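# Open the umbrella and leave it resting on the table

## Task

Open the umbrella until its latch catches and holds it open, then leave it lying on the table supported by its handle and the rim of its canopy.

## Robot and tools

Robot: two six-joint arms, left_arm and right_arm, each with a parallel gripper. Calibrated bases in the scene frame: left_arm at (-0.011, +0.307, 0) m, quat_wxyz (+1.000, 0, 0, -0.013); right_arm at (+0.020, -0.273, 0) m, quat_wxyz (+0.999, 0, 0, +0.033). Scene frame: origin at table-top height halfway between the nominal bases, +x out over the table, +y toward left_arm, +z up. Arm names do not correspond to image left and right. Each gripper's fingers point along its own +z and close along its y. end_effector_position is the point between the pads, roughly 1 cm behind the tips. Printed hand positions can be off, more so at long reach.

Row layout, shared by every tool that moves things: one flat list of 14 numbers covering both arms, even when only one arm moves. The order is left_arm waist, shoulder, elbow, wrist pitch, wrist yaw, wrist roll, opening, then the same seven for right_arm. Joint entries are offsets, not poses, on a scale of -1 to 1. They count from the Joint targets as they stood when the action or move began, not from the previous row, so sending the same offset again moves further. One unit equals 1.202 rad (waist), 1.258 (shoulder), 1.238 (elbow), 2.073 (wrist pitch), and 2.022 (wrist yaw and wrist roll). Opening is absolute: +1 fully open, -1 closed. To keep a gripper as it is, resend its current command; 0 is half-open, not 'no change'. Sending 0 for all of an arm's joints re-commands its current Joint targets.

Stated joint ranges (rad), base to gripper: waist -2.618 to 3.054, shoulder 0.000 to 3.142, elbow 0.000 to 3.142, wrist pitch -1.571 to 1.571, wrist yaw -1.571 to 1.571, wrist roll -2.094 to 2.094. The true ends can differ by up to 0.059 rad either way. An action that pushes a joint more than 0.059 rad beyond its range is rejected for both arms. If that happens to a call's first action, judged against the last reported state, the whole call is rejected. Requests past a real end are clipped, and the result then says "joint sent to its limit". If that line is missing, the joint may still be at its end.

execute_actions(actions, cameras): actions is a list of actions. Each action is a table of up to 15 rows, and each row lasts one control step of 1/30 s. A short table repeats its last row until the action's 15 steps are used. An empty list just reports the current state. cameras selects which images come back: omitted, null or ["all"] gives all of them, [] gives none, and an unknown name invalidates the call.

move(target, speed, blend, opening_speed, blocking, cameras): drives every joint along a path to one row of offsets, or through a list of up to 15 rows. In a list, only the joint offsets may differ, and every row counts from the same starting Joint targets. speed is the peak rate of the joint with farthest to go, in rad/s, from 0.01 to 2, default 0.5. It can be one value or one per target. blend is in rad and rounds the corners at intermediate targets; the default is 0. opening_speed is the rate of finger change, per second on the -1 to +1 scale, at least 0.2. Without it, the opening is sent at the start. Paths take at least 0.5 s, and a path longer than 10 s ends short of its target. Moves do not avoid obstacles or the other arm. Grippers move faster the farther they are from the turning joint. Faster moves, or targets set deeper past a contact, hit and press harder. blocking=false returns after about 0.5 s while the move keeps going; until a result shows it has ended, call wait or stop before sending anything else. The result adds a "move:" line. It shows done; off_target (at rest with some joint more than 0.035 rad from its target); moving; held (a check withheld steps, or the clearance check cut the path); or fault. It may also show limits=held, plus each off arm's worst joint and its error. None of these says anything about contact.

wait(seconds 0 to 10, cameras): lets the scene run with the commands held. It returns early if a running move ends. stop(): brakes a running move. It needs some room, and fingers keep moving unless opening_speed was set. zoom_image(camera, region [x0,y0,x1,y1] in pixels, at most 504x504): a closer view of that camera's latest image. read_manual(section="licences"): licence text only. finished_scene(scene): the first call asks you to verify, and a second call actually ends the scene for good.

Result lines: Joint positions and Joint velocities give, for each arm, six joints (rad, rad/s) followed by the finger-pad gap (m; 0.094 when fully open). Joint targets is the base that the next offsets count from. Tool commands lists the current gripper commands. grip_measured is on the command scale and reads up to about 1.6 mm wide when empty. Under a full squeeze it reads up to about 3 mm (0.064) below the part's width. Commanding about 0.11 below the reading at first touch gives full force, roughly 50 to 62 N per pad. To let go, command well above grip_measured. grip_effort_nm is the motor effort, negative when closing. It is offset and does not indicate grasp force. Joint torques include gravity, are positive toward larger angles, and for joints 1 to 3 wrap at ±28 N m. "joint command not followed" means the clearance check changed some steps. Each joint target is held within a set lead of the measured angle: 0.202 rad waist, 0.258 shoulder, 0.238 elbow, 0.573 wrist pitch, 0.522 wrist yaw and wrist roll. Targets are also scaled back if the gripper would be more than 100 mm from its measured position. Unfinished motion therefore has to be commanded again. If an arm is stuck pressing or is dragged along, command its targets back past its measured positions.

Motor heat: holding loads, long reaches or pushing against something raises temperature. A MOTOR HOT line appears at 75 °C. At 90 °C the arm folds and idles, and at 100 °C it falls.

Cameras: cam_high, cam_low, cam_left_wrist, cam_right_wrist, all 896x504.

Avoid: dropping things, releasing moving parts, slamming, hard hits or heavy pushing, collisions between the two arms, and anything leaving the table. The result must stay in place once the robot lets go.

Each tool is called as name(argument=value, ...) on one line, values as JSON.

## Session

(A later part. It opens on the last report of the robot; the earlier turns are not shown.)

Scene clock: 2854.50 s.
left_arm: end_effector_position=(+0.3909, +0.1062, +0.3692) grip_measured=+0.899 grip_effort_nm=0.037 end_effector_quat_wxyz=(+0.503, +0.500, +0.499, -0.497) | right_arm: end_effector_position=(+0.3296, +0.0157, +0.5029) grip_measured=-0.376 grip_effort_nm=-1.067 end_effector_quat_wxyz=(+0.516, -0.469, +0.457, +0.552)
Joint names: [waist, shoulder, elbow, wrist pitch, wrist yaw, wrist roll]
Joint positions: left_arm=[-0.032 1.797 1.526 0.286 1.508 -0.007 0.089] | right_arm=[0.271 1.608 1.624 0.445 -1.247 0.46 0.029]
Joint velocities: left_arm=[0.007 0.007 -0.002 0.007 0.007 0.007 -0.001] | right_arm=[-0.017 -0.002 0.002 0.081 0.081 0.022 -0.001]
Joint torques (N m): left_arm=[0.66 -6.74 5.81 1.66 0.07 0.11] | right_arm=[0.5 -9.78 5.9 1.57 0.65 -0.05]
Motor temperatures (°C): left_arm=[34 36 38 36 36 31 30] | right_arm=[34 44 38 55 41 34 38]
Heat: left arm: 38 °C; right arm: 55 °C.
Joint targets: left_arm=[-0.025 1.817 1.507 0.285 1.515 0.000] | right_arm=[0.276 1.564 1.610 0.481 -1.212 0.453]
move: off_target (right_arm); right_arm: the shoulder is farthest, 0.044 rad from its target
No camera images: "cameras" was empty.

move(target=[0, 0.1097, -0.269, 0.2267, 0, 0, 0.9, 0, 0, 0, 0, 0, 0, -0.6], speed=0.4, cameras=["cam_left_wrist", "cam_low"])

Scene clock: 2858.20 s.
left_arm: end_effector_position=(+0.3941, +0.1060, +0.2431) grip_measured=+0.899 grip_effort_nm=0.032 end_effector_quat_wxyz=(+0.501, +0.500, +0.500, -0.499) | right_arm: end_effector_position=(+0.3296, +0.0157, +0.5029) grip_measured=-0.376 grip_effort_nm=-1.057 end_effector_quat_wxyz=(+0.516, -0.469, +0.457, +0.552)
Joint names: [waist, shoulder, elbow, wrist pitch, wrist yaw, wrist roll]
Joint positions: left_arm=[-0.032 1.937 1.189 0.756 1.51 -0.006 0.089] | right_arm=[0.271 1.608 1.624 0.445 -1.247 0.46 0.029]
Joint velocities: left_arm=[-0.002 -0.002 0.002 -0.007 -0.022 -0.022 0] | right_arm=[0.002 0.007 0.007 -0.066 0.037 -0.081 0.001]
Joint torques (N m): left_arm=[0.66 -7.31 5.37 1.66 0.04 0.11] | right_arm=[0.5 -9.74 5.91 1.57 0.64 -0.06]
Motor temperatures (°C): left_arm=[34 37 38 36 36 31 30] | right_arm=[34 44 38 55 41 34 38]
Heat: left arm: 38 °C; right arm: 55 °C.
Joint targets: left_arm=[-0.025 1.955 1.174 0.755 1.515 0.000] | right_arm=[0.276 1.564 1.610 0.481 -1.212 0.453]
move: off_target (right_arm); right_arm: the shoulder is farthest, 0.044 rad from its target
Images, in order (width x height): cam_low 896x504, cam_left_wrist 896x504.

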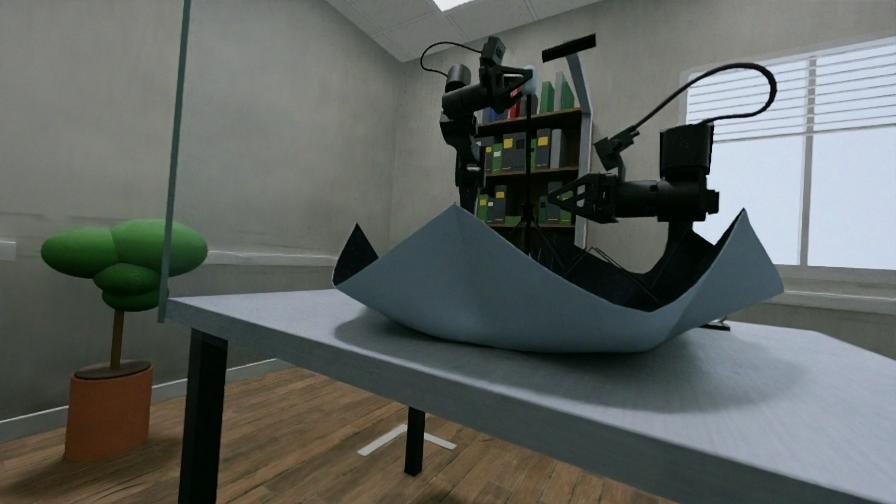

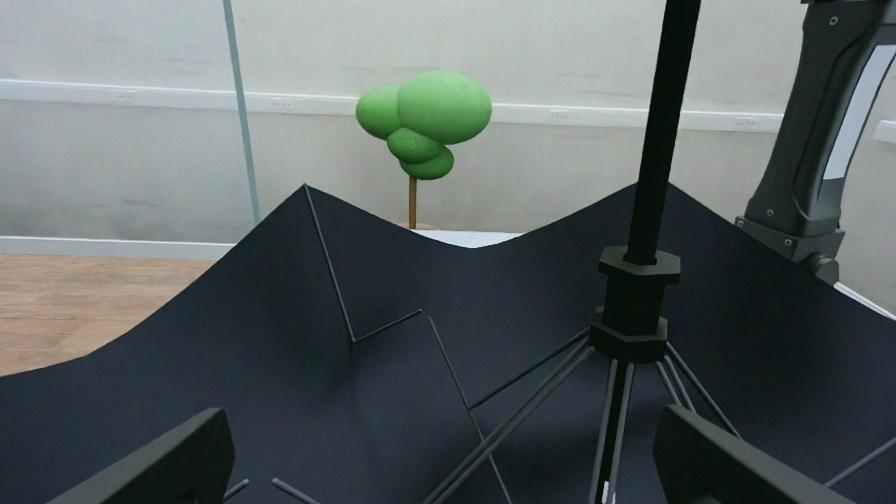

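move(target=[-0.1082, -0.0041, -0.0505, 0.0276, 0, 0, 0.9, 0, 0, 0, 0, 0, 0, -0.6], speed=0.25, cameras=["cam_left_wrist"])

Scene clock: 2875.90 s.
left_arm: end_effector_position=(+0.3588, +0.0594, +0.2298) grip_measured=+0.899 grip_effort_nm=0.037 end_effector_quat_wxyz=(+0.469, +0.529, +0.469, -0.529) | right_arm: end_effector_position=(+0.3296, +0.0157, +0.5029) grip_measured=-0.376 grip_effort_nm=-1.062 end_effector_quat_wxyz=(+0.516, -0.469, +0.457, +0.552)
Joint names: [waist, shoulder, elbow, wrist pitch, wrist yaw, wrist roll]
Joint positions: left_arm=[-0.154 1.937 1.129 0.813 1.511 -0.006 0.089] | right_arm=[0.271 1.608 1.624 0.445 -1.247 0.46 0.029]
Joint velocities: left_arm=[0.002 0.002 0.002 0.037 0.007 0.007 0] | right_arm=[0.007 0.012 0.002 -0.007 0.066 -0.051 -0.001]
Joint torques (N m): left_arm=[0.01 -7.53 4.98 1.68 0.04 0.1] | right_arm=[0.53 -9.76 5.94 1.58 0.65 -0.06]
Motor temperatures (°C): left_arm=[34 38 38 37 35 31 30] | right_arm=[34 44 38 54 41 34 38]
Heat: left arm: 38 °C; right arm: 54 °C.
Joint targets: left_arm=[-0.155 1.950 1.111 0.812 1.515 0.000] | right_arm=[0.276 1.564 1.610 0.481 -1.212 0.453]
move: off_target (right_arm); right_arm: the shoulder is farthest, 0.044 rad from its target
Images, in order (width x height): cam_left_wrist 896x504.

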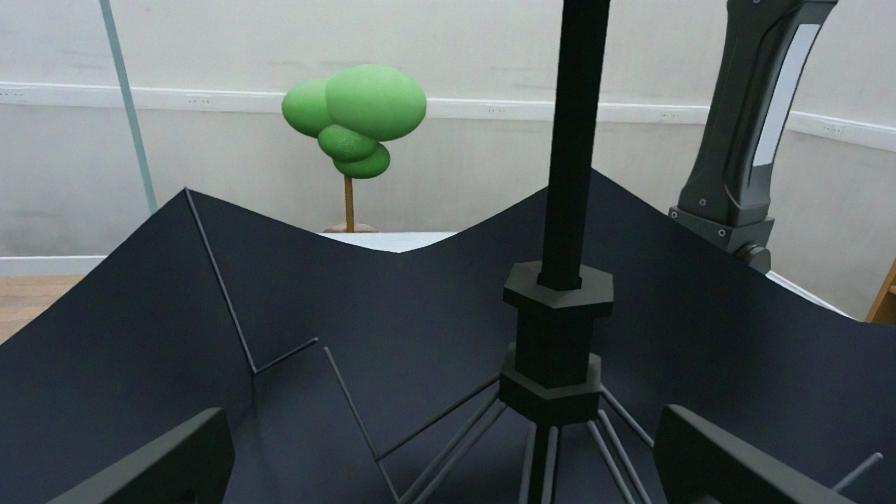

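move(target=[-0.1067, -0.0068, -0.0098, 0.0017, 0, 0, 0.9, 0, 0, 0, 0, 0, 0, -0.6], speed=0.12, cameras=["cam_left_wrist"])

Scene clock: 2883.40 s.
left_arm: end_effector_position=(+0.3239, +0.0160, +0.2269) grip_measured=+0.899 grip_effort_nm=0.027 end_effector_quat_wxyz=(+0.433, +0.555, +0.438, -0.559) | right_arm: end_effector_position=(+0.3296, +0.0157, +0.5029) grip_measured=-0.376 grip_effort_nm=-1.057 end_effector_quat_wxyz=(+0.516, -0.469, +0.457, +0.552)
Joint names: [waist, shoulder, elbow, wrist pitch, wrist yaw, wrist roll]
Joint positions: left_arm=[-0.278 1.937 1.118 0.817 1.511 -0.006 0.089] | right_arm=[0.271 1.608 1.624 0.445 -1.247 0.46 0.029]
Joint velocities: left_arm=[-0.007 -0.002 0.012 -0.066 -0.037 -0.007 0] | right_arm=[-0.032 -0.017 -0.007 0.007 -0.037 0.007 0.001]
Joint torques (N m): left_arm=[-0.38 -8.1 4.88 1.66 0.04 0.1] | right_arm=[0.49 -9.76 5.89 1.58 0.65 -0.05]
Motor temperatures (°C): left_arm=[34 38 38 37 35 31 30] | right_arm=[34 44 38 53 40 34 38]
Heat: left arm: 38 °C; right arm: 53 °C.
Joint targets: left_arm=[-0.283 1.941 1.099 0.816 1.515 0.000] | right_arm=[0.276 1.564 1.610 0.481 -1.212 0.453]
move: off_target (right_arm); right_arm: the shoulder is farthest, 0.044 rad from its target
Images, in order (width x height): cam_left_wrist 896x504.

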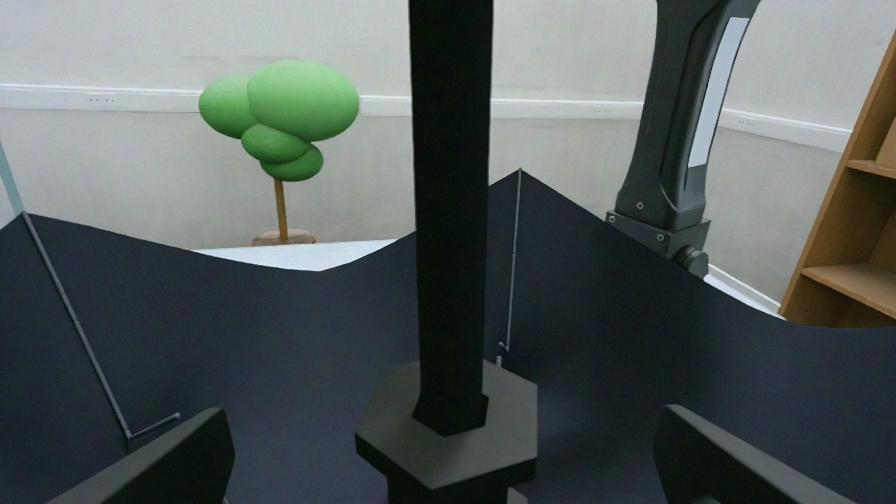

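move(target=[0, -0.0064, 0.0055, -0.0072, 0, 0, 0.9, 0, 0, 0, 0, 0, 0, -0.6], speed=0.1, cameras=["cam_left_wrist"])

move(target=[0, 0, 0, 0, 0, 0, -0.62, 0, 0, 0, 0, 0, 0, -0.6], opening_speed=1.0, cameras=["cam_left_wrist"])

Scene clock: 2910.47 s.
left_arm: end_effector_position=(+0.3239, +0.0160, +0.2270) grip_measured=+0.899 grip_effort_nm=0.037 end_effector_quat_wxyz=(+0.433, +0.556, +0.437, -0.559) | right_arm: end_effector_position=(+0.3296, +0.0157, +0.5029) grip_measured=-0.376 grip_effort_nm=-1.067 end_effector_quat_wxyz=(+0.516, -0.469, +0.457, +0.552)
Joint names: [waist, shoulder, elbow, wrist pitch, wrist yaw, wrist roll]
Joint positions: left_arm=[-0.278 1.937 1.118 0.817 1.511 -0.006 0.089] | right_arm=[0.271 1.608 1.624 0.445 -1.247 0.46 0.029]
Joint velocities: left_arm=[0.002 0.002 -0.017 -0.11 0.022 -0.037 0] | right_arm=[0.012 -0.012 0.012 0.066 0.051 -0.051 0.001]
Joint torques (N m): left_arm=[-0.38 -8.68 5.39 1.5 0.05 0.11] | right_arm=[0.53 -9.76 5.94 1.58 0.65 -0.05]
Motor temperatures (°C): left_arm=[34 39 38 38 35 31 30] | right_arm=[34 44 38 52 39 34 38]
Heat: left arm: 39 °C; right arm: 52 °C.
Joint targets: left_arm=[-0.283 1.933 1.106 0.801 1.515 0.000] | right_arm=[0.276 1.564 1.610 0.481 -1.212 0.453]
move: off_target (right_arm); right_arm: the shoulder is farthest, 0.044 rad from its target
Images, in order (width x height): cam_left_wrist 896x504.

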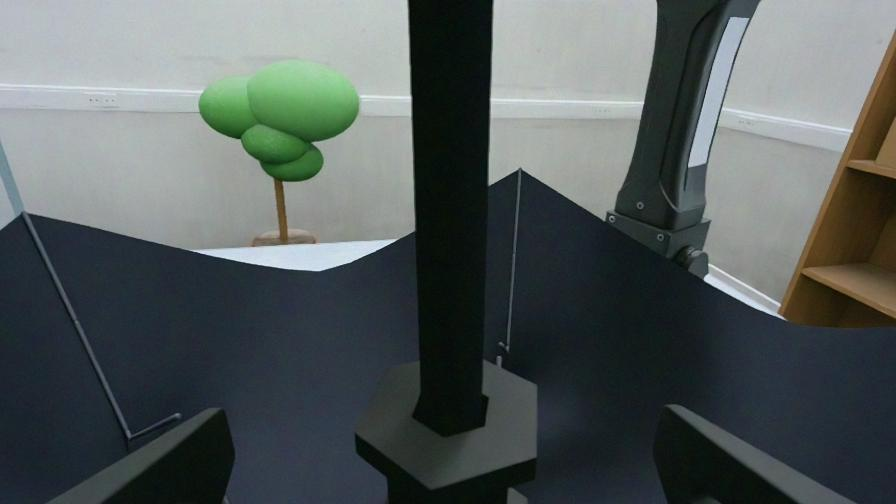

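Scene clock: 2912.20 s.
left_arm: end_effector_position=(+0.3230, +0.0162, +0.2272) grip_measured=-0.478 grip_effort_nm=-1.038 end_effector_quat_wxyz=(+0.433, +0.557, +0.435, -0.559) | right_arm: end_effector_position=(+0.3298, +0.0161, +0.5016) grip_measured=-0.376 grip_effort_nm=-1.067 end_effector_quat_wxyz=(+0.516, -0.469, +0.458, +0.552)
Joint names: [waist, shoulder, elbow, wrist pitch, wrist yaw, wrist roll]
Joint positions: left_arm=[-0.278 1.937 1.118 0.821 1.516 -0.006 0.025] | right_arm=[0.272 1.608 1.62 0.445 -1.247 0.458 0.029]
Joint velocities: left_arm=[0.002 0.007 -0.007 -0.022 -0.051 -0.022 0] | right_arm=[0.012 0.017 -0.002 0.066 -0.081 0.022 0]
Joint torques (N m): left_arm=[-0.36 -8.69 5.39 1.46 -0.01 0.11] | right_arm=[0.43 -9.73 6.27 1.58 0.64 -0.03]
Motor temperatures (°C): left_arm=[34 39 38 38 35 31 30] | right_arm=[34 44 38 52 39 34 38]
Heat: left arm: 39 °C; right arm: 52 °C.
Joint targets: left_arm=[-0.283 1.933 1.106 0.801 1.515 0.000] | right_arm=[0.276 1.564 1.611 0.481 -1.212 0.453]
move: off_target (right_arm); right_arm: the shoulder is farthest, 0.044 rad from its target
Images, in order (width x height): cam_left_wrist 896x504.

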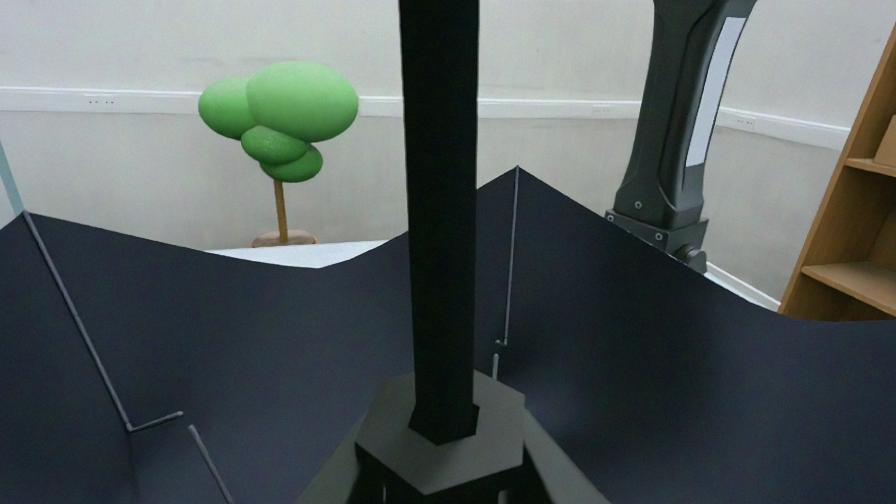

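move(target=[0, 0.0874, -0.0606, -0.0343, 0, 0, -0.7, 0, 0, 0, 0, 0, 0, -0.6], speed=0.1, cameras=["cam_left_wrist"])

Scene clock: 2919.20 s.
left_arm: end_effector_position=(+0.3219, +0.0166, +0.2074) grip_measured=-0.478 grip_effort_nm=-1.043 end_effector_quat_wxyz=(+0.425, +0.554, +0.441, -0.564) | right_arm: end_effector_position=(+0.3292, +0.0167, +0.5015) grip_measured=-0.376 grip_effort_nm=-1.062 end_effector_quat_wxyz=(+0.515, -0.470, +0.457, +0.552)
Joint names: [waist, shoulder, elbow, wrist pitch, wrist yaw, wrist roll]
Joint positions: left_arm=[-0.278 1.972 1.089 0.846 1.519 0.011 0.025] | right_arm=[0.274 1.608 1.62 0.445 -1.248 0.457 0.029]
Joint velocities: left_arm=[-0.002 -0.012 -0.002 -0.007 0.037 -0.007 0] | right_arm=[-0.017 0.012 -0.012 -0.037 -0.007 -0.007 0]
Joint torques (N m): left_arm=[-0.36 -3.49 1.68 0.49 -0.01 -0.09] | right_arm=[0.28 -9.8 6.27 1.57 0.64 -0.02]
Motor temperatures (°C): left_arm=[34 39 39 38 34 31 31] | right_arm=[34 44 38 52 39 34 38]
Heat: left arm: 39 °C; right arm: 52 °C.
Joint targets: left_arm=[-0.283 2.043 1.031 0.730 1.515 -0.001] | right_arm=[0.276 1.564 1.611 0.481 -1.212 0.453]
move: off_target (left_arm, right_arm); left_arm: the wrist pitch is farthest, 0.116 rad from its target; right_arm: the shoulder is farthest, 0.044 rad from its target
Images, in order (width x height): cam_left_wrist 896x504.

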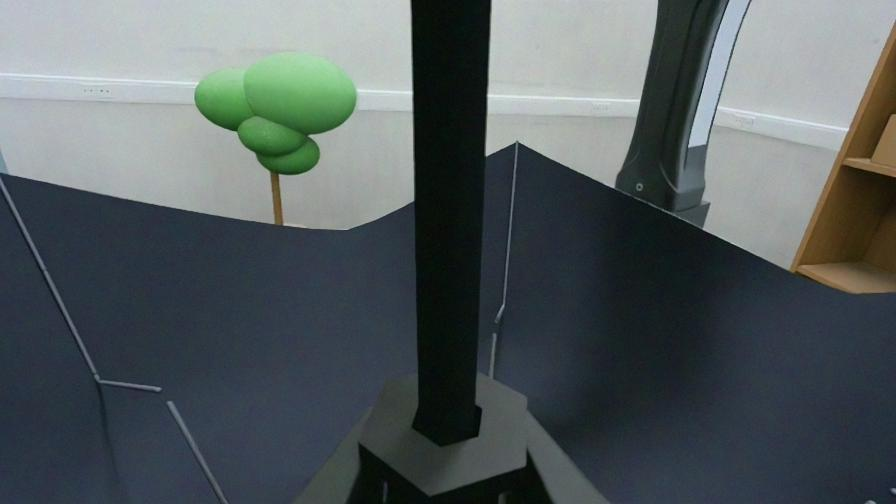

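move(target=[0, 0.0835, -0.0662, -0.0072, 0, 0, -0.7, 0, 0, 0, 0, 0, 0, -0.6], speed=0.12, cameras=["cam_left_wrist", "cam_high"])

Scene clock: 2924.03 s.
left_arm: end_effector_position=(+0.3200, +0.0171, +0.1897) grip_measured=-0.478 grip_effort_nm=-1.033 end_effector_quat_wxyz=(+0.425, +0.555, +0.439, -0.565) | right_arm: end_effector_position=(+0.3278, +0.0169, +0.5015) grip_measured=-0.376 grip_effort_nm=-1.062 end_effector_quat_wxyz=(+0.514, -0.472, +0.456, +0.552)
Joint names: [waist, shoulder, elbow, wrist pitch, wrist yaw, wrist roll]
Joint positions: left_arm=[-0.278 2.016 1.058 0.944 1.523 -0.009 0.025] | right_arm=[0.275 1.607 1.62 0.445 -1.252 0.456 0.029]
Joint velocities: left_arm=[-0.002 -0.007 -0.017 0.037 0.007 -0.022 0] | right_arm=[-0.007 -0.017 -0.027 -0.007 -0.095 -0.007 0]
Joint torques (N m): left_arm=[-0.35 0.84 -2.67 -0.71 -0.09 0.13] | right_arm=[0.09 -9.72 6.28 1.57 0.71 -0.02]
Motor temperatures (°C): left_arm=[34 38 38 38 34 31 31] | right_arm=[34 44 38 51 39 34 38]
Heat: left arm: 38 °C; right arm: 51 °C.
Joint targets: left_arm=[-0.283 2.148 0.949 0.715 1.515 -0.001] | right_arm=[0.276 1.564 1.611 0.481 -1.212 0.453]
move: off_target (left_arm, right_arm); left_arm: the wrist pitch is farthest, 0.229 rad from its target; right_arm: the shoulder is farthest, 0.043 rad from its target
Images, in order (width x height): cam_high 896x504, cam_left_wrist 896x504.

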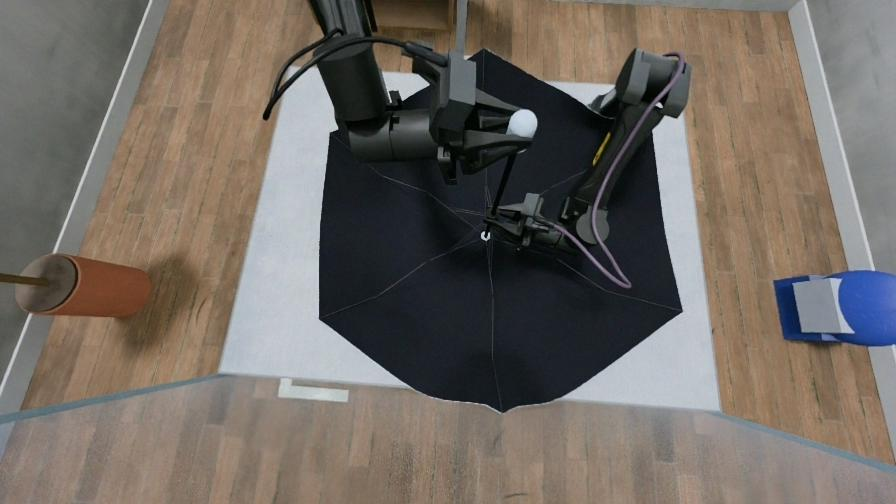

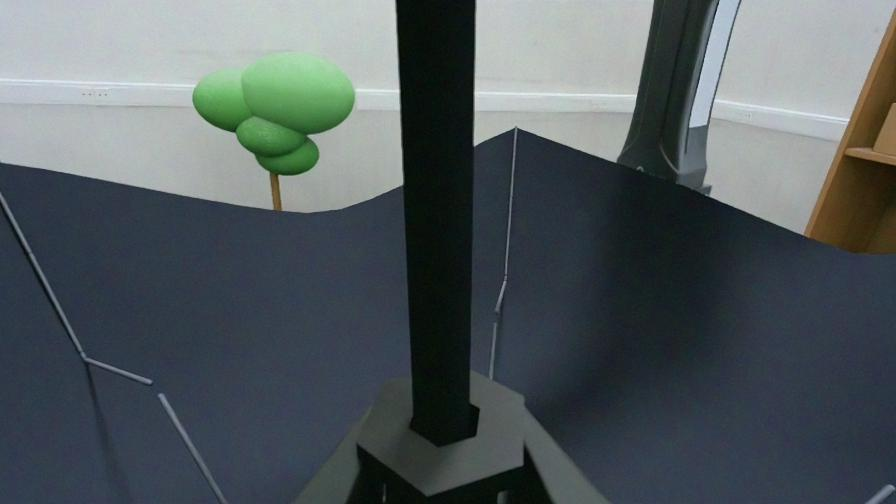

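move(target=[0, 0, 0, 0, 0, 0, -0.7, 0, 0, 0, 0, 0, 0, 0.0], opening_speed=0.5, cameras=["cam_left_wrist", "cam_right_wrist"])

Scene clock: 2994.43 s.
left_arm: end_effector_position=(+0.3185, +0.0175, +0.1897) grip_measured=-0.478 grip_effort_nm=-1.033 end_effector_quat_wxyz=(+0.424, +0.557, +0.436, -0.565) | right_arm: end_effector_position=(+0.3243, +0.0144, +0.5113) grip_measured=-0.002 grip_effort_nm=0.081 end_effector_quat_wxyz=(+0.531, -0.472, +0.445, +0.545)
Joint names: [waist, shoulder, elbow, wrist pitch, wrist yaw, wrist roll]
Joint positions: left_arm=[-0.278 2.016 1.056 0.95 1.53 -0.01 0.025] | right_arm=[0.275 1.591 1.62 0.468 -1.232 0.456 0.047]
Joint velocities: left_arm=[-0.007 -0.007 0.012 -0.037 -0.022 -0.022 -0.001] | right_arm=[0.007 0.002 -0.007 -0.022 0.037 -0.11 0]
Joint torques (N m): left_arm=[-0.35 0.84 -2.54 -0.79 -0.15 0.15] | right_arm=[0.1 -8.25 6.2 1.33 0.5 -0.01]
Motor temperatures (°C): left_arm=[34 35 37 36 34 31 33] | right_arm=[34 45 37 49 37 34 38]
Heat: left arm: 37 °C; right arm: 49 °C.
Joint targets: left_arm=[-0.283 2.148 0.949 0.715 1.515 -0.001] | right_arm=[0.276 1.565 1.611 0.481 -1.212 0.453]
move: off_target (left_arm); left_arm: the wrist pitch is farthest, 0.235 rad from its target
Images, in order (width x height): cam_left_wrist 896x504, cam_right_wrist 896x504.

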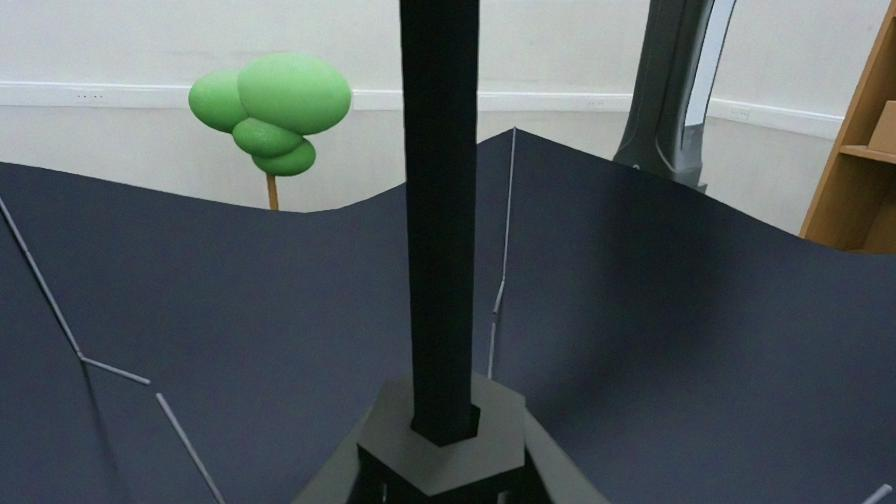

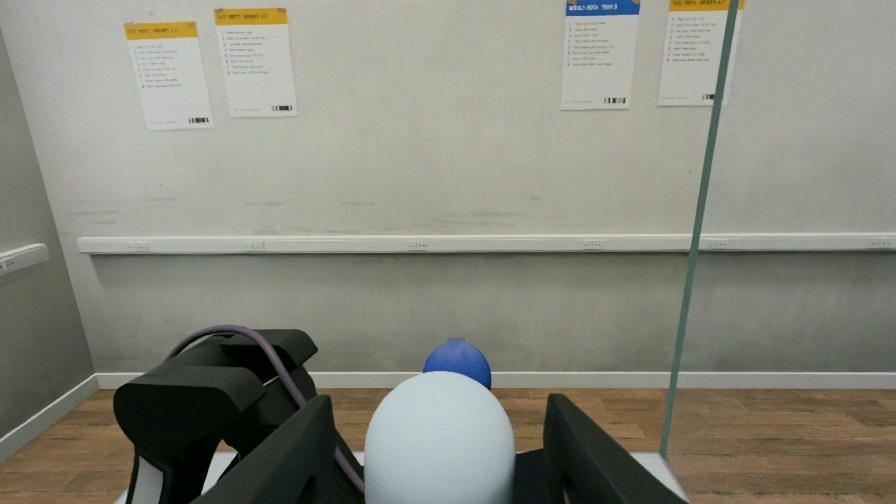

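move(target=[0, 0, 0, 0, 0, 0, -0.7, 0, 0, 0, 0, 0, 0, 0.9], opening_speed=1.5, cameras=[])

move(target=[[0, 0, 0, 0, 0, 0, -0.7, -0.213, 0, 0, 0, 0, 0, 0.9], [0, 0, 0, 0, 0, 0, -0.7, -0.213, 0.1345, -0.330, 0.0583, -0.1499, -0.224, 0.9]], speed=0.5, blend=[0.05, 0], cameras=["cam_right_wrist", "cam_high"])

Scene clock: 2997.50 s.
left_arm: end_effector_position=(+0.3185, +0.0175, +0.1897) grip_measured=-0.478 grip_effort_nm=-1.033 end_effector_quat_wxyz=(+0.424, +0.557, +0.436, -0.565) | right_arm: end_effector_position=(+0.3243, +0.0144, +0.5113) grip_measured=+0.898 grip_effort_nm=0.081 end_effector_quat_wxyz=(+0.532, -0.472, +0.445, +0.545)
Joint names: [waist, shoulder, elbow, wrist pitch, wrist yaw, wrist roll]
Joint positions: left_arm=[-0.278 2.016 1.056 0.95 1.53 -0.01 0.025] | right_arm=[0.275 1.591 1.62 0.469 -1.231 0.456 0.089]
Joint velocities: left_arm=[-0.007 -0.002 -0.007 -0.007 -0.037 -0.007 0.001] | right_arm=[-0.012 -0.012 -0.007 0.022 -0.007 0.007 -0.001]
Joint torques (N m): left_arm=[-0.36 0.85 -2.55 -0.78 -0.15 0.15] | right_arm=[0.09 -8.24 6.23 1.33 0.48 -0.02]
Motor temperatures (°C): left_arm=[34 35 37 36 33 31 33] | right_arm=[34 45 37 48 37 34 38]
Heat: left arm: 37 °C; right arm: 48 °C.
Joint targets: left_arm=[-0.283 2.148 0.949 0.715 1.515 -0.001] | right_arm=[0.276 1.565 1.611 0.481 -1.213 0.453]
move: off_target (left_arm); left_arm: the wrist pitch is farthest, 0.235 rad from its target
No camera images: "cameras" was empty.

Scene clock: 2999.70 s.
left_arm: end_effector_position=(+0.3185, +0.0175, +0.1897) grip_measured=-0.478 grip_effort_nm=-1.038 end_effector_quat_wxyz=(+0.424, +0.557, +0.436, -0.565) | right_arm: end_effector_position=(+0.3886, -0.0611, +0.3203) grip_measured=+0.898 grip_effort_nm=0.085 end_effector_quat_wxyz=(+0.515, -0.522, +0.474, +0.488)
Joint names: [waist, shoulder, elbow, wrist pitch, wrist yaw, wrist roll]
Joint positions: left_arm=[-0.278 2.016 1.056 0.95 1.53 -0.01 0.025] | right_arm=[0.021 1.723 1.217 0.592 -1.504 0.012 0.089]
Joint velocities: left_arm=[-0.007 -0.022 -0.002 0.066 -0.022 0.007 0.001] | right_arm=[0.007 0.012 0.002 0.095 0.051 0.037 0]
Joint torques (N m): left_arm=[-0.36 0.87 -2.55 -0.79 -0.15 0.15] | right_arm=[-0.13 -6.61 5.85 1.38 -0.08 -0.09]
Motor temperatures (°C): left_arm=[34 35 37 36 33 31 33] | right_arm=[34 45 37 48 37 34 37]
Heat: left arm: 37 °C; right arm: 48 °C.
Joint targets: left_arm=[-0.283 2.148 0.949 0.715 1.515 -0.001] | right_arm=[0.020 1.734 1.202 0.602 -1.516 0.000]
move: off_target (left_arm); left_arm: the wrist pitch is farthest, 0.235 rad from its target
Images, in order (width x height): cam_high 896x504, cam_right_wrist 896x504.

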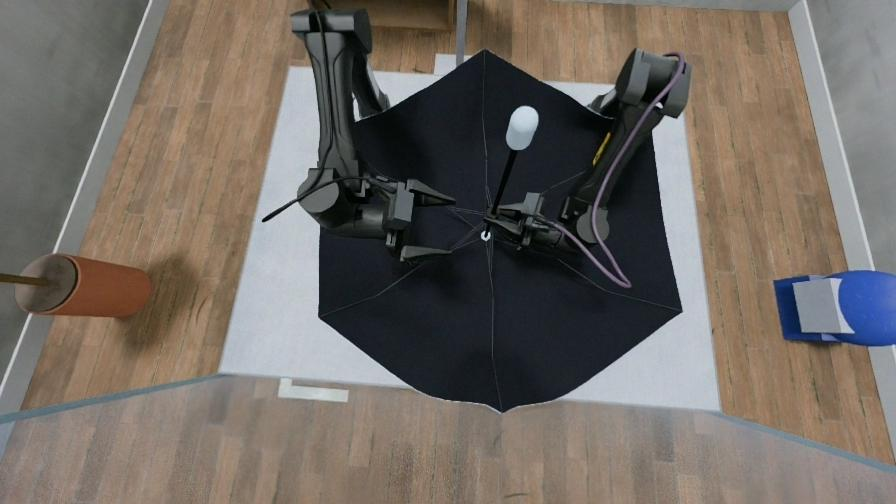

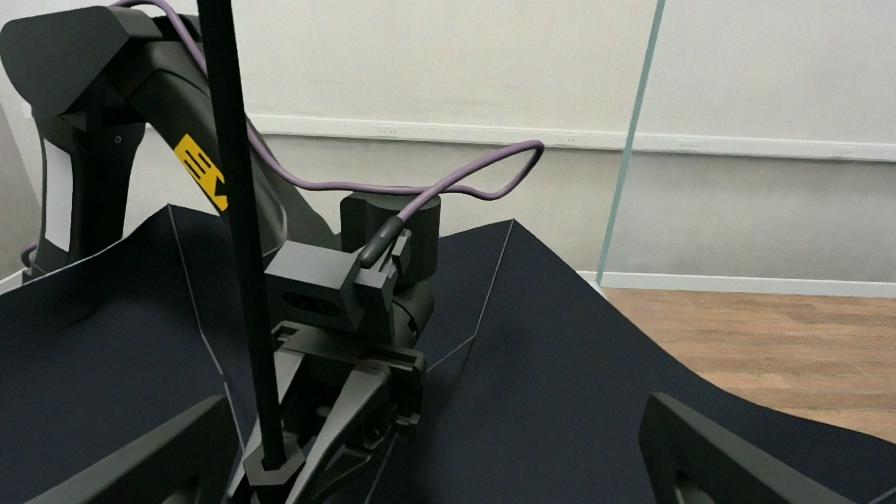

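move(target=[[0, 0, 0, 0, 0, 0, -0.7, 0, 0.0763, -0.1268, 0.0931, 0, 0, 0.9], [0, 0, 0, 0, 0, 0, -0.7, 0.1955, 0.0763, -0.1268, 0.0931, 0, 0, 0.9]], speed=[0.4, 0.25], cameras=["cam_right_wrist", "cam_left_wrist"])

Scene clock: 3005.43 s.
left_arm: end_effector_position=(+0.3185, +0.0175, +0.1897) grip_measured=-0.478 grip_effort_nm=-1.043 end_effector_quat_wxyz=(+0.424, +0.557, +0.436, -0.565) | right_arm: end_effector_position=(+0.3292, +0.0187, +0.2533) grip_measured=+0.898 grip_effort_nm=0.081 end_effector_quat_wxyz=(-0.438, +0.564, -0.425, -0.556)
Joint names: [waist, shoulder, elbow, wrist pitch, wrist yaw, wrist roll]
Joint positions: left_arm=[-0.278 2.016 1.056 0.95 1.53 -0.01 0.025] | right_arm=[0.256 1.815 1.061 0.786 -1.506 0.011 0.089]
Joint velocities: left_arm=[-0.002 0.002 -0.012 0.007 0.007 0.066 0] | right_arm=[-0.012 0.002 0.007 -0.051 0.022 0.037 0.001]
Joint torques (N m): left_arm=[-0.36 0.85 -2.54 -0.79 -0.16 0.16] | right_arm=[-0.09 -6.68 5.27 1.41 -0.11 -0.08]
Motor temperatures (°C): left_arm=[34 35 37 37 33 31 33] | right_arm=[34 44 37 48 37 34 37]
Heat: left arm: 37 °C; right arm: 48 °C.
Joint targets: left_arm=[-0.283 2.148 0.949 0.715 1.515 -0.001] | right_arm=[0.255 1.829 1.045 0.795 -1.515 0.000]
move: off_target (left_arm); left_arm: the wrist pitch is farthest, 0.235 rad from its target
Images, in order (width x height): cam_left_wrist 896x504, cam_right_wrist 896x504.

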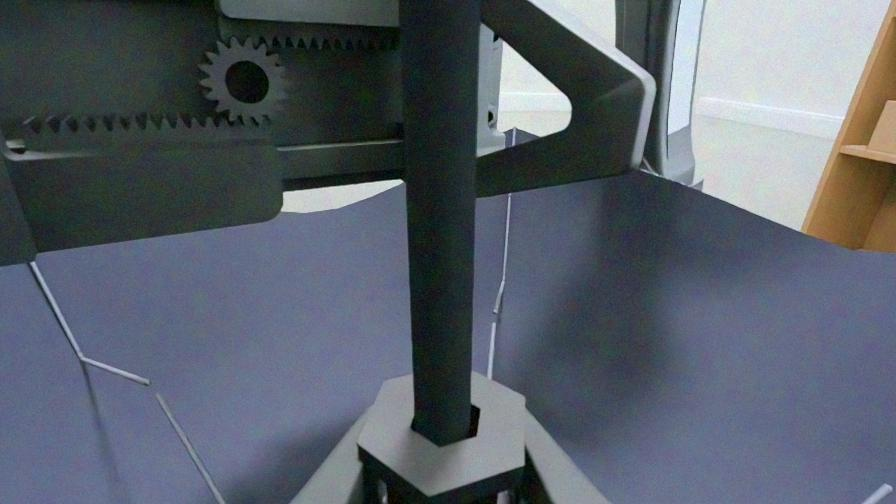

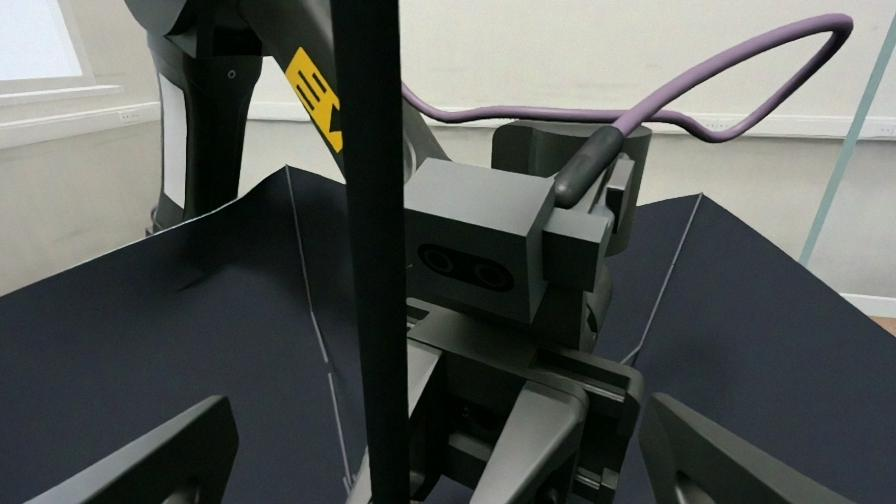

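move(target=[0, 0, 0, 0, 0, 0, -0.7, 0.0096, -0.0175, -0.0444, 0.0008, 0, 0, 0.9], speed=0.1, cameras=["cam_right_wrist"])

Scene clock: 3012.97 s.
left_arm: end_effector_position=(+0.3185, +0.0175, +0.1897) grip_measured=-0.478 grip_effort_nm=-1.033 end_effector_quat_wxyz=(+0.424, +0.557, +0.436, -0.565) | right_arm: end_effector_position=(+0.3213, +0.0182, +0.2381) grip_measured=+0.898 grip_effort_nm=0.076 end_effector_quat_wxyz=(-0.422, +0.555, -0.438, -0.567)
Joint names: [waist, shoulder, elbow, wrist pitch, wrist yaw, wrist roll]
Joint positions: left_arm=[-0.278 2.016 1.056 0.95 1.53 -0.01 0.025] | right_arm=[0.261 1.815 1.009 0.788 -1.506 0.011 0.089]
Joint velocities: left_arm=[0.002 -0.012 0.007 -0.037 -0.051 -0.051 0] | right_arm=[-0.017 -0.022 -0.002 -0.007 0.037 -0.051 0]
Joint torques (N m): left_arm=[-0.38 0.84 -2.56 -0.78 -0.14 0.15] | right_arm=[0.55 -8.16 4.97 1.41 -0.13 -0.1]
Motor temperatures (°C): left_arm=[34 35 37 37 33 31 33] | right_arm=[34 44 37 48 37 34 37]
Heat: left arm: 37 °C; right arm: 48 °C.
Joint targets: left_arm=[-0.283 2.148 0.949 0.715 1.515 -0.001] | right_arm=[0.267 1.807 0.990 0.796 -1.515 0.000]
move: off_target (left_arm); left_arm: the wrist pitch is farthest, 0.235 rad from its target
Images, in order (width x height): cam_right_wrist 896x504.

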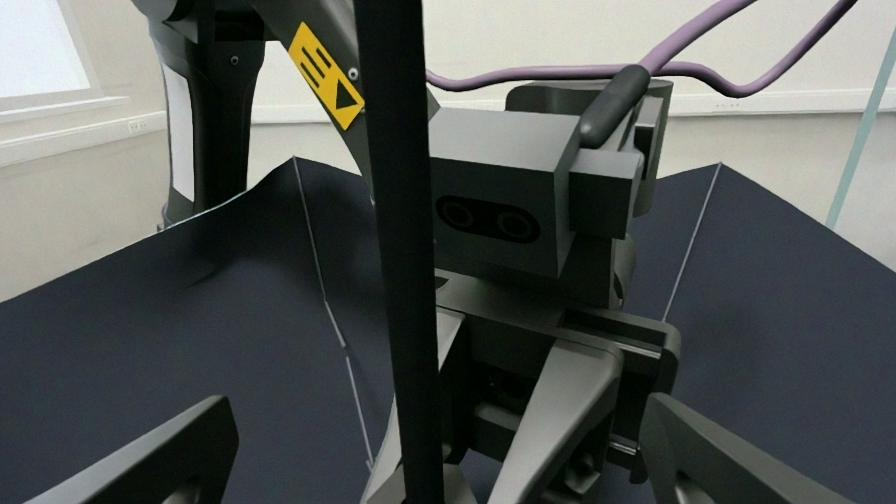

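move(target=[0, 0, 0, 0, 0, 0, -0.7, 0.0085, -0.0100, -0.0125, 0.0018, 0, 0, 0.9], speed=0.1, cameras=[])

move(target=[0, 0, 0, 0, 0, 0, -0.7, 0, 0, 0, 0, 0, 0, -0.6], opening_speed=1.0, cameras=["cam_right_wrist", "cam_left_wrist"])

Scene clock: 3017.77 s.
left_arm: end_effector_position=(+0.3185, +0.0175, +0.1897) grip_measured=-0.478 grip_effort_nm=-1.033 end_effector_quat_wxyz=(+0.424, +0.557, +0.436, -0.565) | right_arm: end_effector_position=(+0.3163, +0.0206, +0.2338) grip_measured=+0.898 grip_effort_nm=0.081 end_effector_quat_wxyz=(-0.415, +0.555, -0.439, -0.572)
Joint names: [waist, shoulder, elbow, wrist pitch, wrist yaw, wrist roll]
Joint positions: left_arm=[-0.278 2.016 1.056 0.95 1.53 -0.01 0.025] | right_arm=[0.272 1.815 0.994 0.791 -1.506 0.011 0.089]
Joint velocities: left_arm=[0.012 -0.012 -0.002 -0.081 -0.066 0.022 0.001] | right_arm=[0.007 -0.012 0.007 -0.11 -0.022 0.051 -0.001]
Joint torques (N m): left_arm=[-0.36 0.84 -2.54 -0.78 -0.15 0.16] | right_arm=[0.54 -9.16 4.83 1.43 -0.15 -0.08]
Motor temperatures (°C): left_arm=[34 35 37 37 33 31 33] | right_arm=[34 44 37 47 37 34 37]
Heat: left arm: 37 °C; right arm: 47 °C.
Joint targets: left_arm=[-0.283 2.148 0.949 0.715 1.515 -0.001] | right_arm=[0.277 1.795 0.974 0.800 -1.515 0.000]
move: off_target (left_arm); left_arm: the wrist pitch is farthest, 0.235 rad from its target
No camera images: "cameras" was empty.

Scene clock: 3019.50 s.
left_arm: end_effector_position=(+0.3185, +0.0175, +0.1897) grip_measured=-0.478 grip_effort_nm=-1.033 end_effector_quat_wxyz=(+0.424, +0.557, +0.436, -0.565) | right_arm: end_effector_position=(+0.3163, +0.0206, +0.2338) grip_measured=-0.598 grip_effort_nm=-0.154 end_effector_quat_wxyz=(-0.416, +0.555, -0.439, -0.571)
Joint names: [waist, shoulder, elbow, wrist pitch, wrist yaw, wrist roll]
Joint positions: left_arm=[-0.278 2.016 1.056 0.95 1.53 -0.01 0.025] | right_arm=[0.272 1.815 0.994 0.791 -1.506 0.01 0.019]
Joint velocities: left_arm=[-0.007 -0.002 -0.012 0.051 0.022 -0.051 -0.001] | right_arm=[-0.017 -0.002 -0.032 -0.007 0.051 0.007 0]
Joint torques (N m): left_arm=[-0.36 0.85 -2.55 -0.78 -0.15 0.15] | right_arm=[0.5 -9.17 4.83 1.43 -0.13 -0.09]
Motor temperatures (°C): left_arm=[34 35 37 37 33 31 33] | right_arm=[34 44 37 47 37 34 37]
Heat: left arm: 37 °C; right arm: 47 °C.
Joint targets: left_arm=[-0.283 2.148 0.949 0.715 1.515 -0.001] | right_arm=[0.277 1.795 0.974 0.800 -1.515 0.000]
move: off_target (left_arm); left_arm: the wrist pitch is farthest, 0.235 rad from its target
Images, in order (width x height): cam_left_wrist 896x504, cam_right_wrist 896x504.

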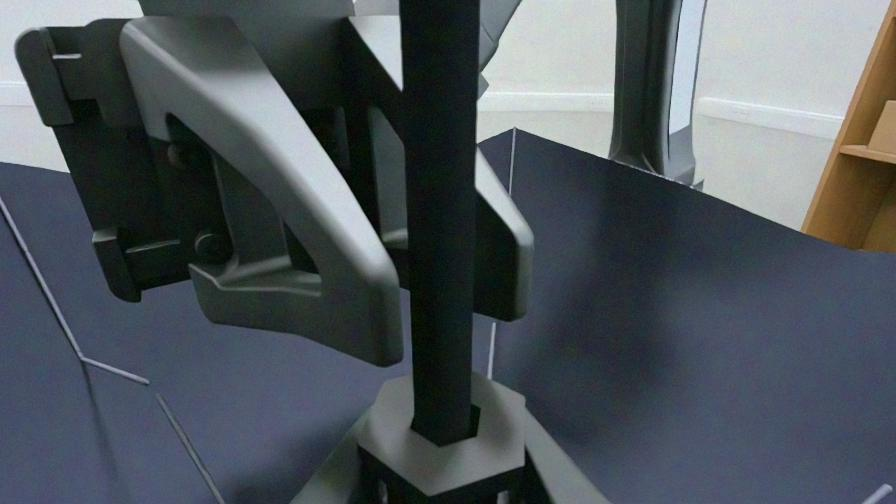

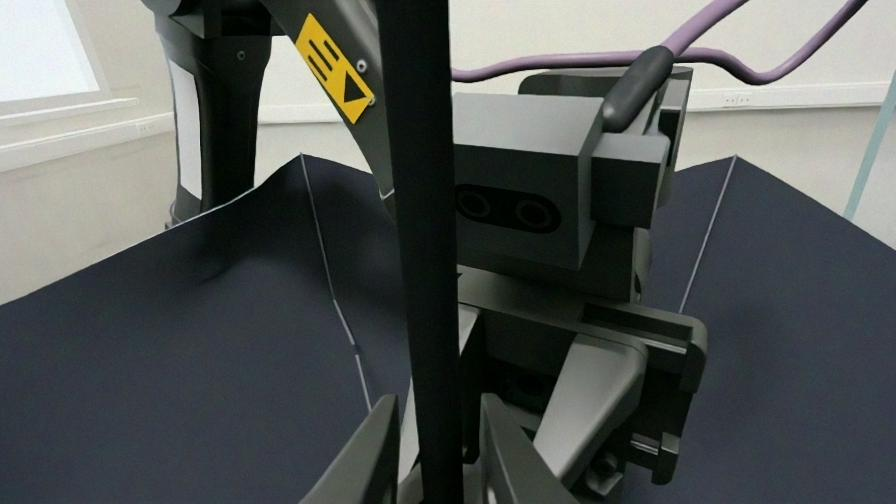

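move(target=[0, 0, 0, 0, 0, 0, -0.7, 0, 0.0875, -0.0582, -0.0357, 0, 0, -0.6], speed=0.12, cameras=["cam_right_wrist", "cam_left_wrist"])

Scene clock: 3028.93 s.
left_arm: end_effector_position=(+0.3167, +0.0180, +0.1842) grip_measured=-0.483 grip_effort_nm=-1.033 end_effector_quat_wxyz=(+0.421, +0.559, +0.434, -0.568) | right_arm: end_effector_position=(+0.3144, +0.0192, +0.2101) grip_measured=-0.598 grip_effort_nm=-0.154 end_effector_quat_wxyz=(-0.402, +0.545, -0.453, -0.579)
Joint names: [waist, shoulder, elbow, wrist pitch, wrist yaw, wrist roll]
Joint positions: left_arm=[-0.278 2.026 1.049 0.951 1.539 0.004 0.024] | right_arm=[0.27 1.853 0.951 0.816 -1.506 0.001 0.019]
Joint velocities: left_arm=[-0.007 -0.002 -0.007 -0.022 0.051 -0.037 -0.001] | right_arm=[0.012 -0.012 -0.002 0.066 -0.007 0.022 -0.002]
Joint torques (N m): left_arm=[-0.35 -0.01 -2.09 -0.79 -0.22 -0.01] | right_arm=[0.69 -3.77 2.21 0.56 -0.18 0.01]
Motor temperatures (°C): left_arm=[34 35 37 37 33 31 33] | right_arm=[34 43 37 47 36 34 36]
Heat: left arm: 37 °C; right arm: 47 °C.
Joint targets: left_arm=[-0.283 2.148 0.949 0.715 1.515 0.000] | right_arm=[0.277 1.905 0.902 0.726 -1.515 0.000]
move: off_target (left_arm, right_arm); left_arm: the wrist pitch is farthest, 0.236 rad from its target; right_arm: the wrist pitch is farthest, 0.090 rad from its target
Images, in order (width x height): cam_left_wrist 896x504, cam_right_wrist 896x504.

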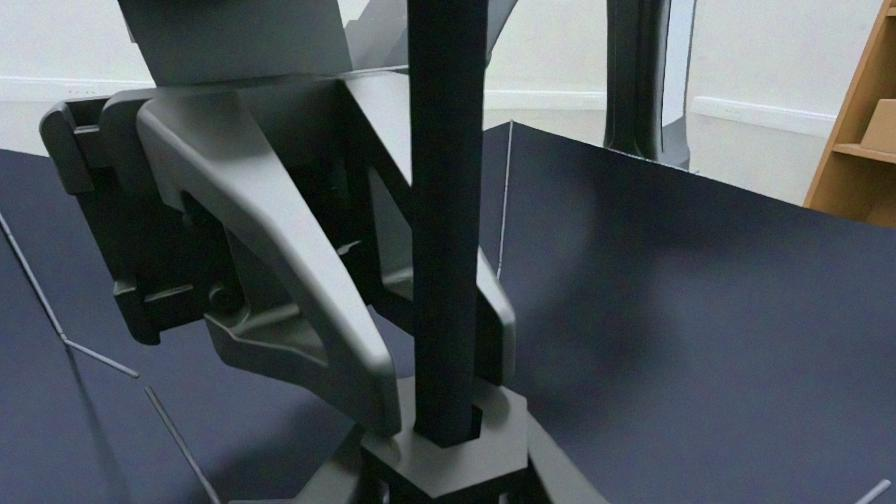

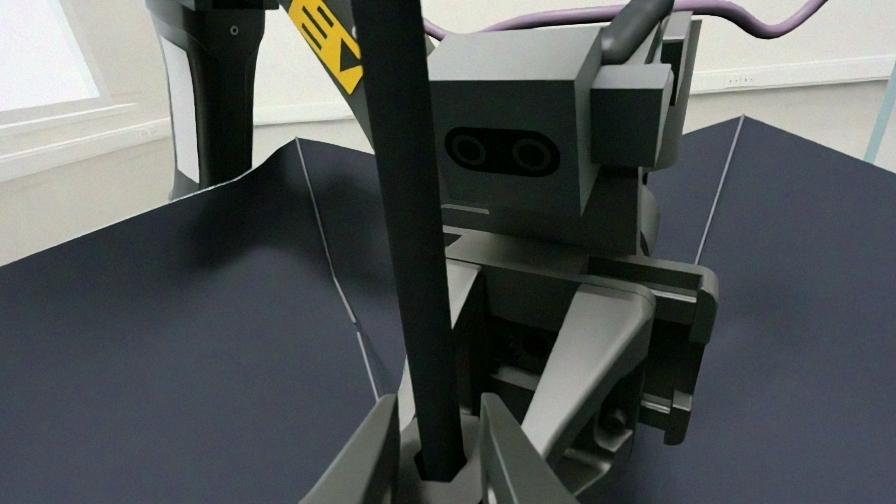

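move(target=[0, 0.0342, -0.0097, 0.0256, 0, 0, -0.7, 0, 0.0660, -0.0485, -0.0106, 0, 0, -0.6], speed=0.12, cameras=[])

Scene clock: 3033.97 s.
left_arm: end_effector_position=(+0.3164, +0.0184, +0.1706) grip_measured=-0.486 grip_effort_nm=-1.038 end_effector_quat_wxyz=(+0.421, +0.559, +0.433, -0.568) | right_arm: end_effector_position=(+0.3131, +0.0186, +0.1935) grip_measured=-0.598 grip_effort_nm=-0.149 end_effector_quat_wxyz=(-0.405, +0.548, -0.450, -0.578)
Joint names: [waist, shoulder, elbow, wrist pitch, wrist yaw, wrist roll]
Joint positions: left_arm=[-0.278 2.063 1.037 0.998 1.542 0.007 0.024] | right_arm=[0.269 1.894 0.919 0.897 -1.507 -0.001 0.019]
Joint velocities: left_arm=[-0.012 -0.017 -0.002 -0.037 -0.007 -0.037 0] | right_arm=[0.002 -0.007 -0.012 -0.007 -0.051 -0.007 -0.001]
Joint torques (N m): left_arm=[-0.42 0.38 -2.3 -0.73 -0.25 -0.04] | right_arm=[0.7 -0.84 -0.42 -0.41 -0.15 0.03]
Motor temperatures (°C): left_arm=[34 35 37 37 33 31 33] | right_arm=[34 43 36 46 36 34 36]
Heat: left arm: 37 °C; right arm: 46 °C.
Joint targets: left_arm=[-0.283 2.191 0.937 0.768 1.515 -0.001] | right_arm=[0.277 1.988 0.842 0.704 -1.515 0.000]
move: off_target (left_arm, right_arm); left_arm: the wrist pitch is farthest, 0.230 rad from its target; right_arm: the wrist pitch is farthest, 0.193 rad from its target
No camera images: "cameras" was empty.

move(target=[0, 0.0469, -0.0178, 0.0150, 0, 0, -0.7, 0, 0.0461, -0.0291, 0.0092, 0, 0, -0.6], speed=0.12, cameras=["cam_left_wrist"])

Scene clock: 3036.73 s.
left_arm: end_effector_position=(+0.3163, +0.0184, +0.1625) grip_measured=-0.487 grip_effort_nm=-1.033 end_effector_quat_wxyz=(+0.421, +0.561, +0.430, -0.568) | right_arm: end_effector_position=(+0.3130, +0.0185, +0.1824) grip_measured=-0.598 grip_effort_nm=-0.144 end_effector_quat_wxyz=(-0.408, +0.551, -0.445, -0.576)
Joint names: [waist, shoulder, elbow, wrist pitch, wrist yaw, wrist roll]
Joint positions: left_arm=[-0.278 2.093 1.032 1.055 1.547 -0.01 0.024] | right_arm=[0.269 1.929 0.905 0.96 -1.509 -0.001 0.019]
Joint velocities: left_arm=[-0.012 -0.007 -0.007 0.022 -0.037 0.007 -0.002] | right_arm=[-0.002 -0.017 0.012 -0.066 -0.037 0.051 0]
Joint torques (N m): left_arm=[-0.39 1.74 -3.28 -0.85 -0.3 0.14] | right_arm=[0.77 0.9 -2.59 -0.83 -0.12 0.04]
Motor temperatures (°C): left_arm=[34 35 37 37 33 31 33] | right_arm=[34 43 36 45 36 34 36]
Heat: left arm: 37 °C; right arm: 45 °C.
Joint targets: left_arm=[-0.283 2.240 0.922 0.816 1.517 -0.001] | right_arm=[0.277 2.046 0.806 0.723 -1.516 0.000]
move: off_target (left_arm, right_arm); left_arm: the wrist pitch is farthest, 0.256 rad from its target; right_arm: the wrist pitch is farthest, 0.237 rad from its target
Images, in order (width x height): cam_left_wrist 896x504.

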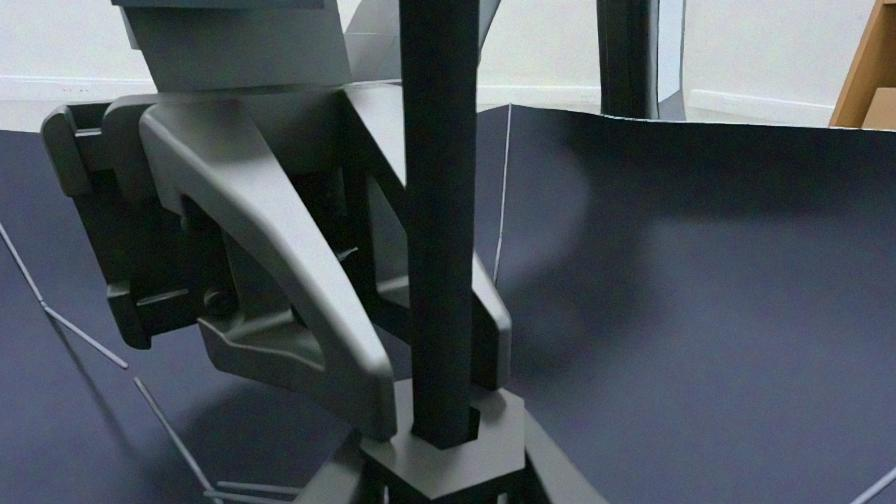

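zoom_image(camera="cam_left_wrist", region=[330, 330, 580, 504])

Scaled by 2.016 from the camera's 896x504 image, which has a finer 1280x720 frame.

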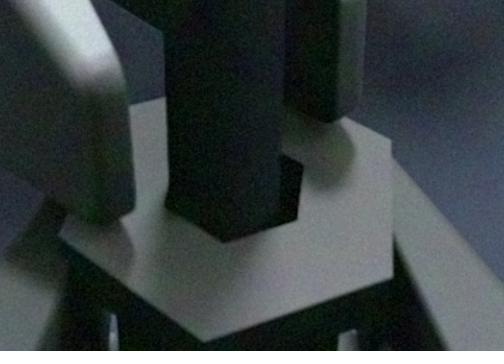

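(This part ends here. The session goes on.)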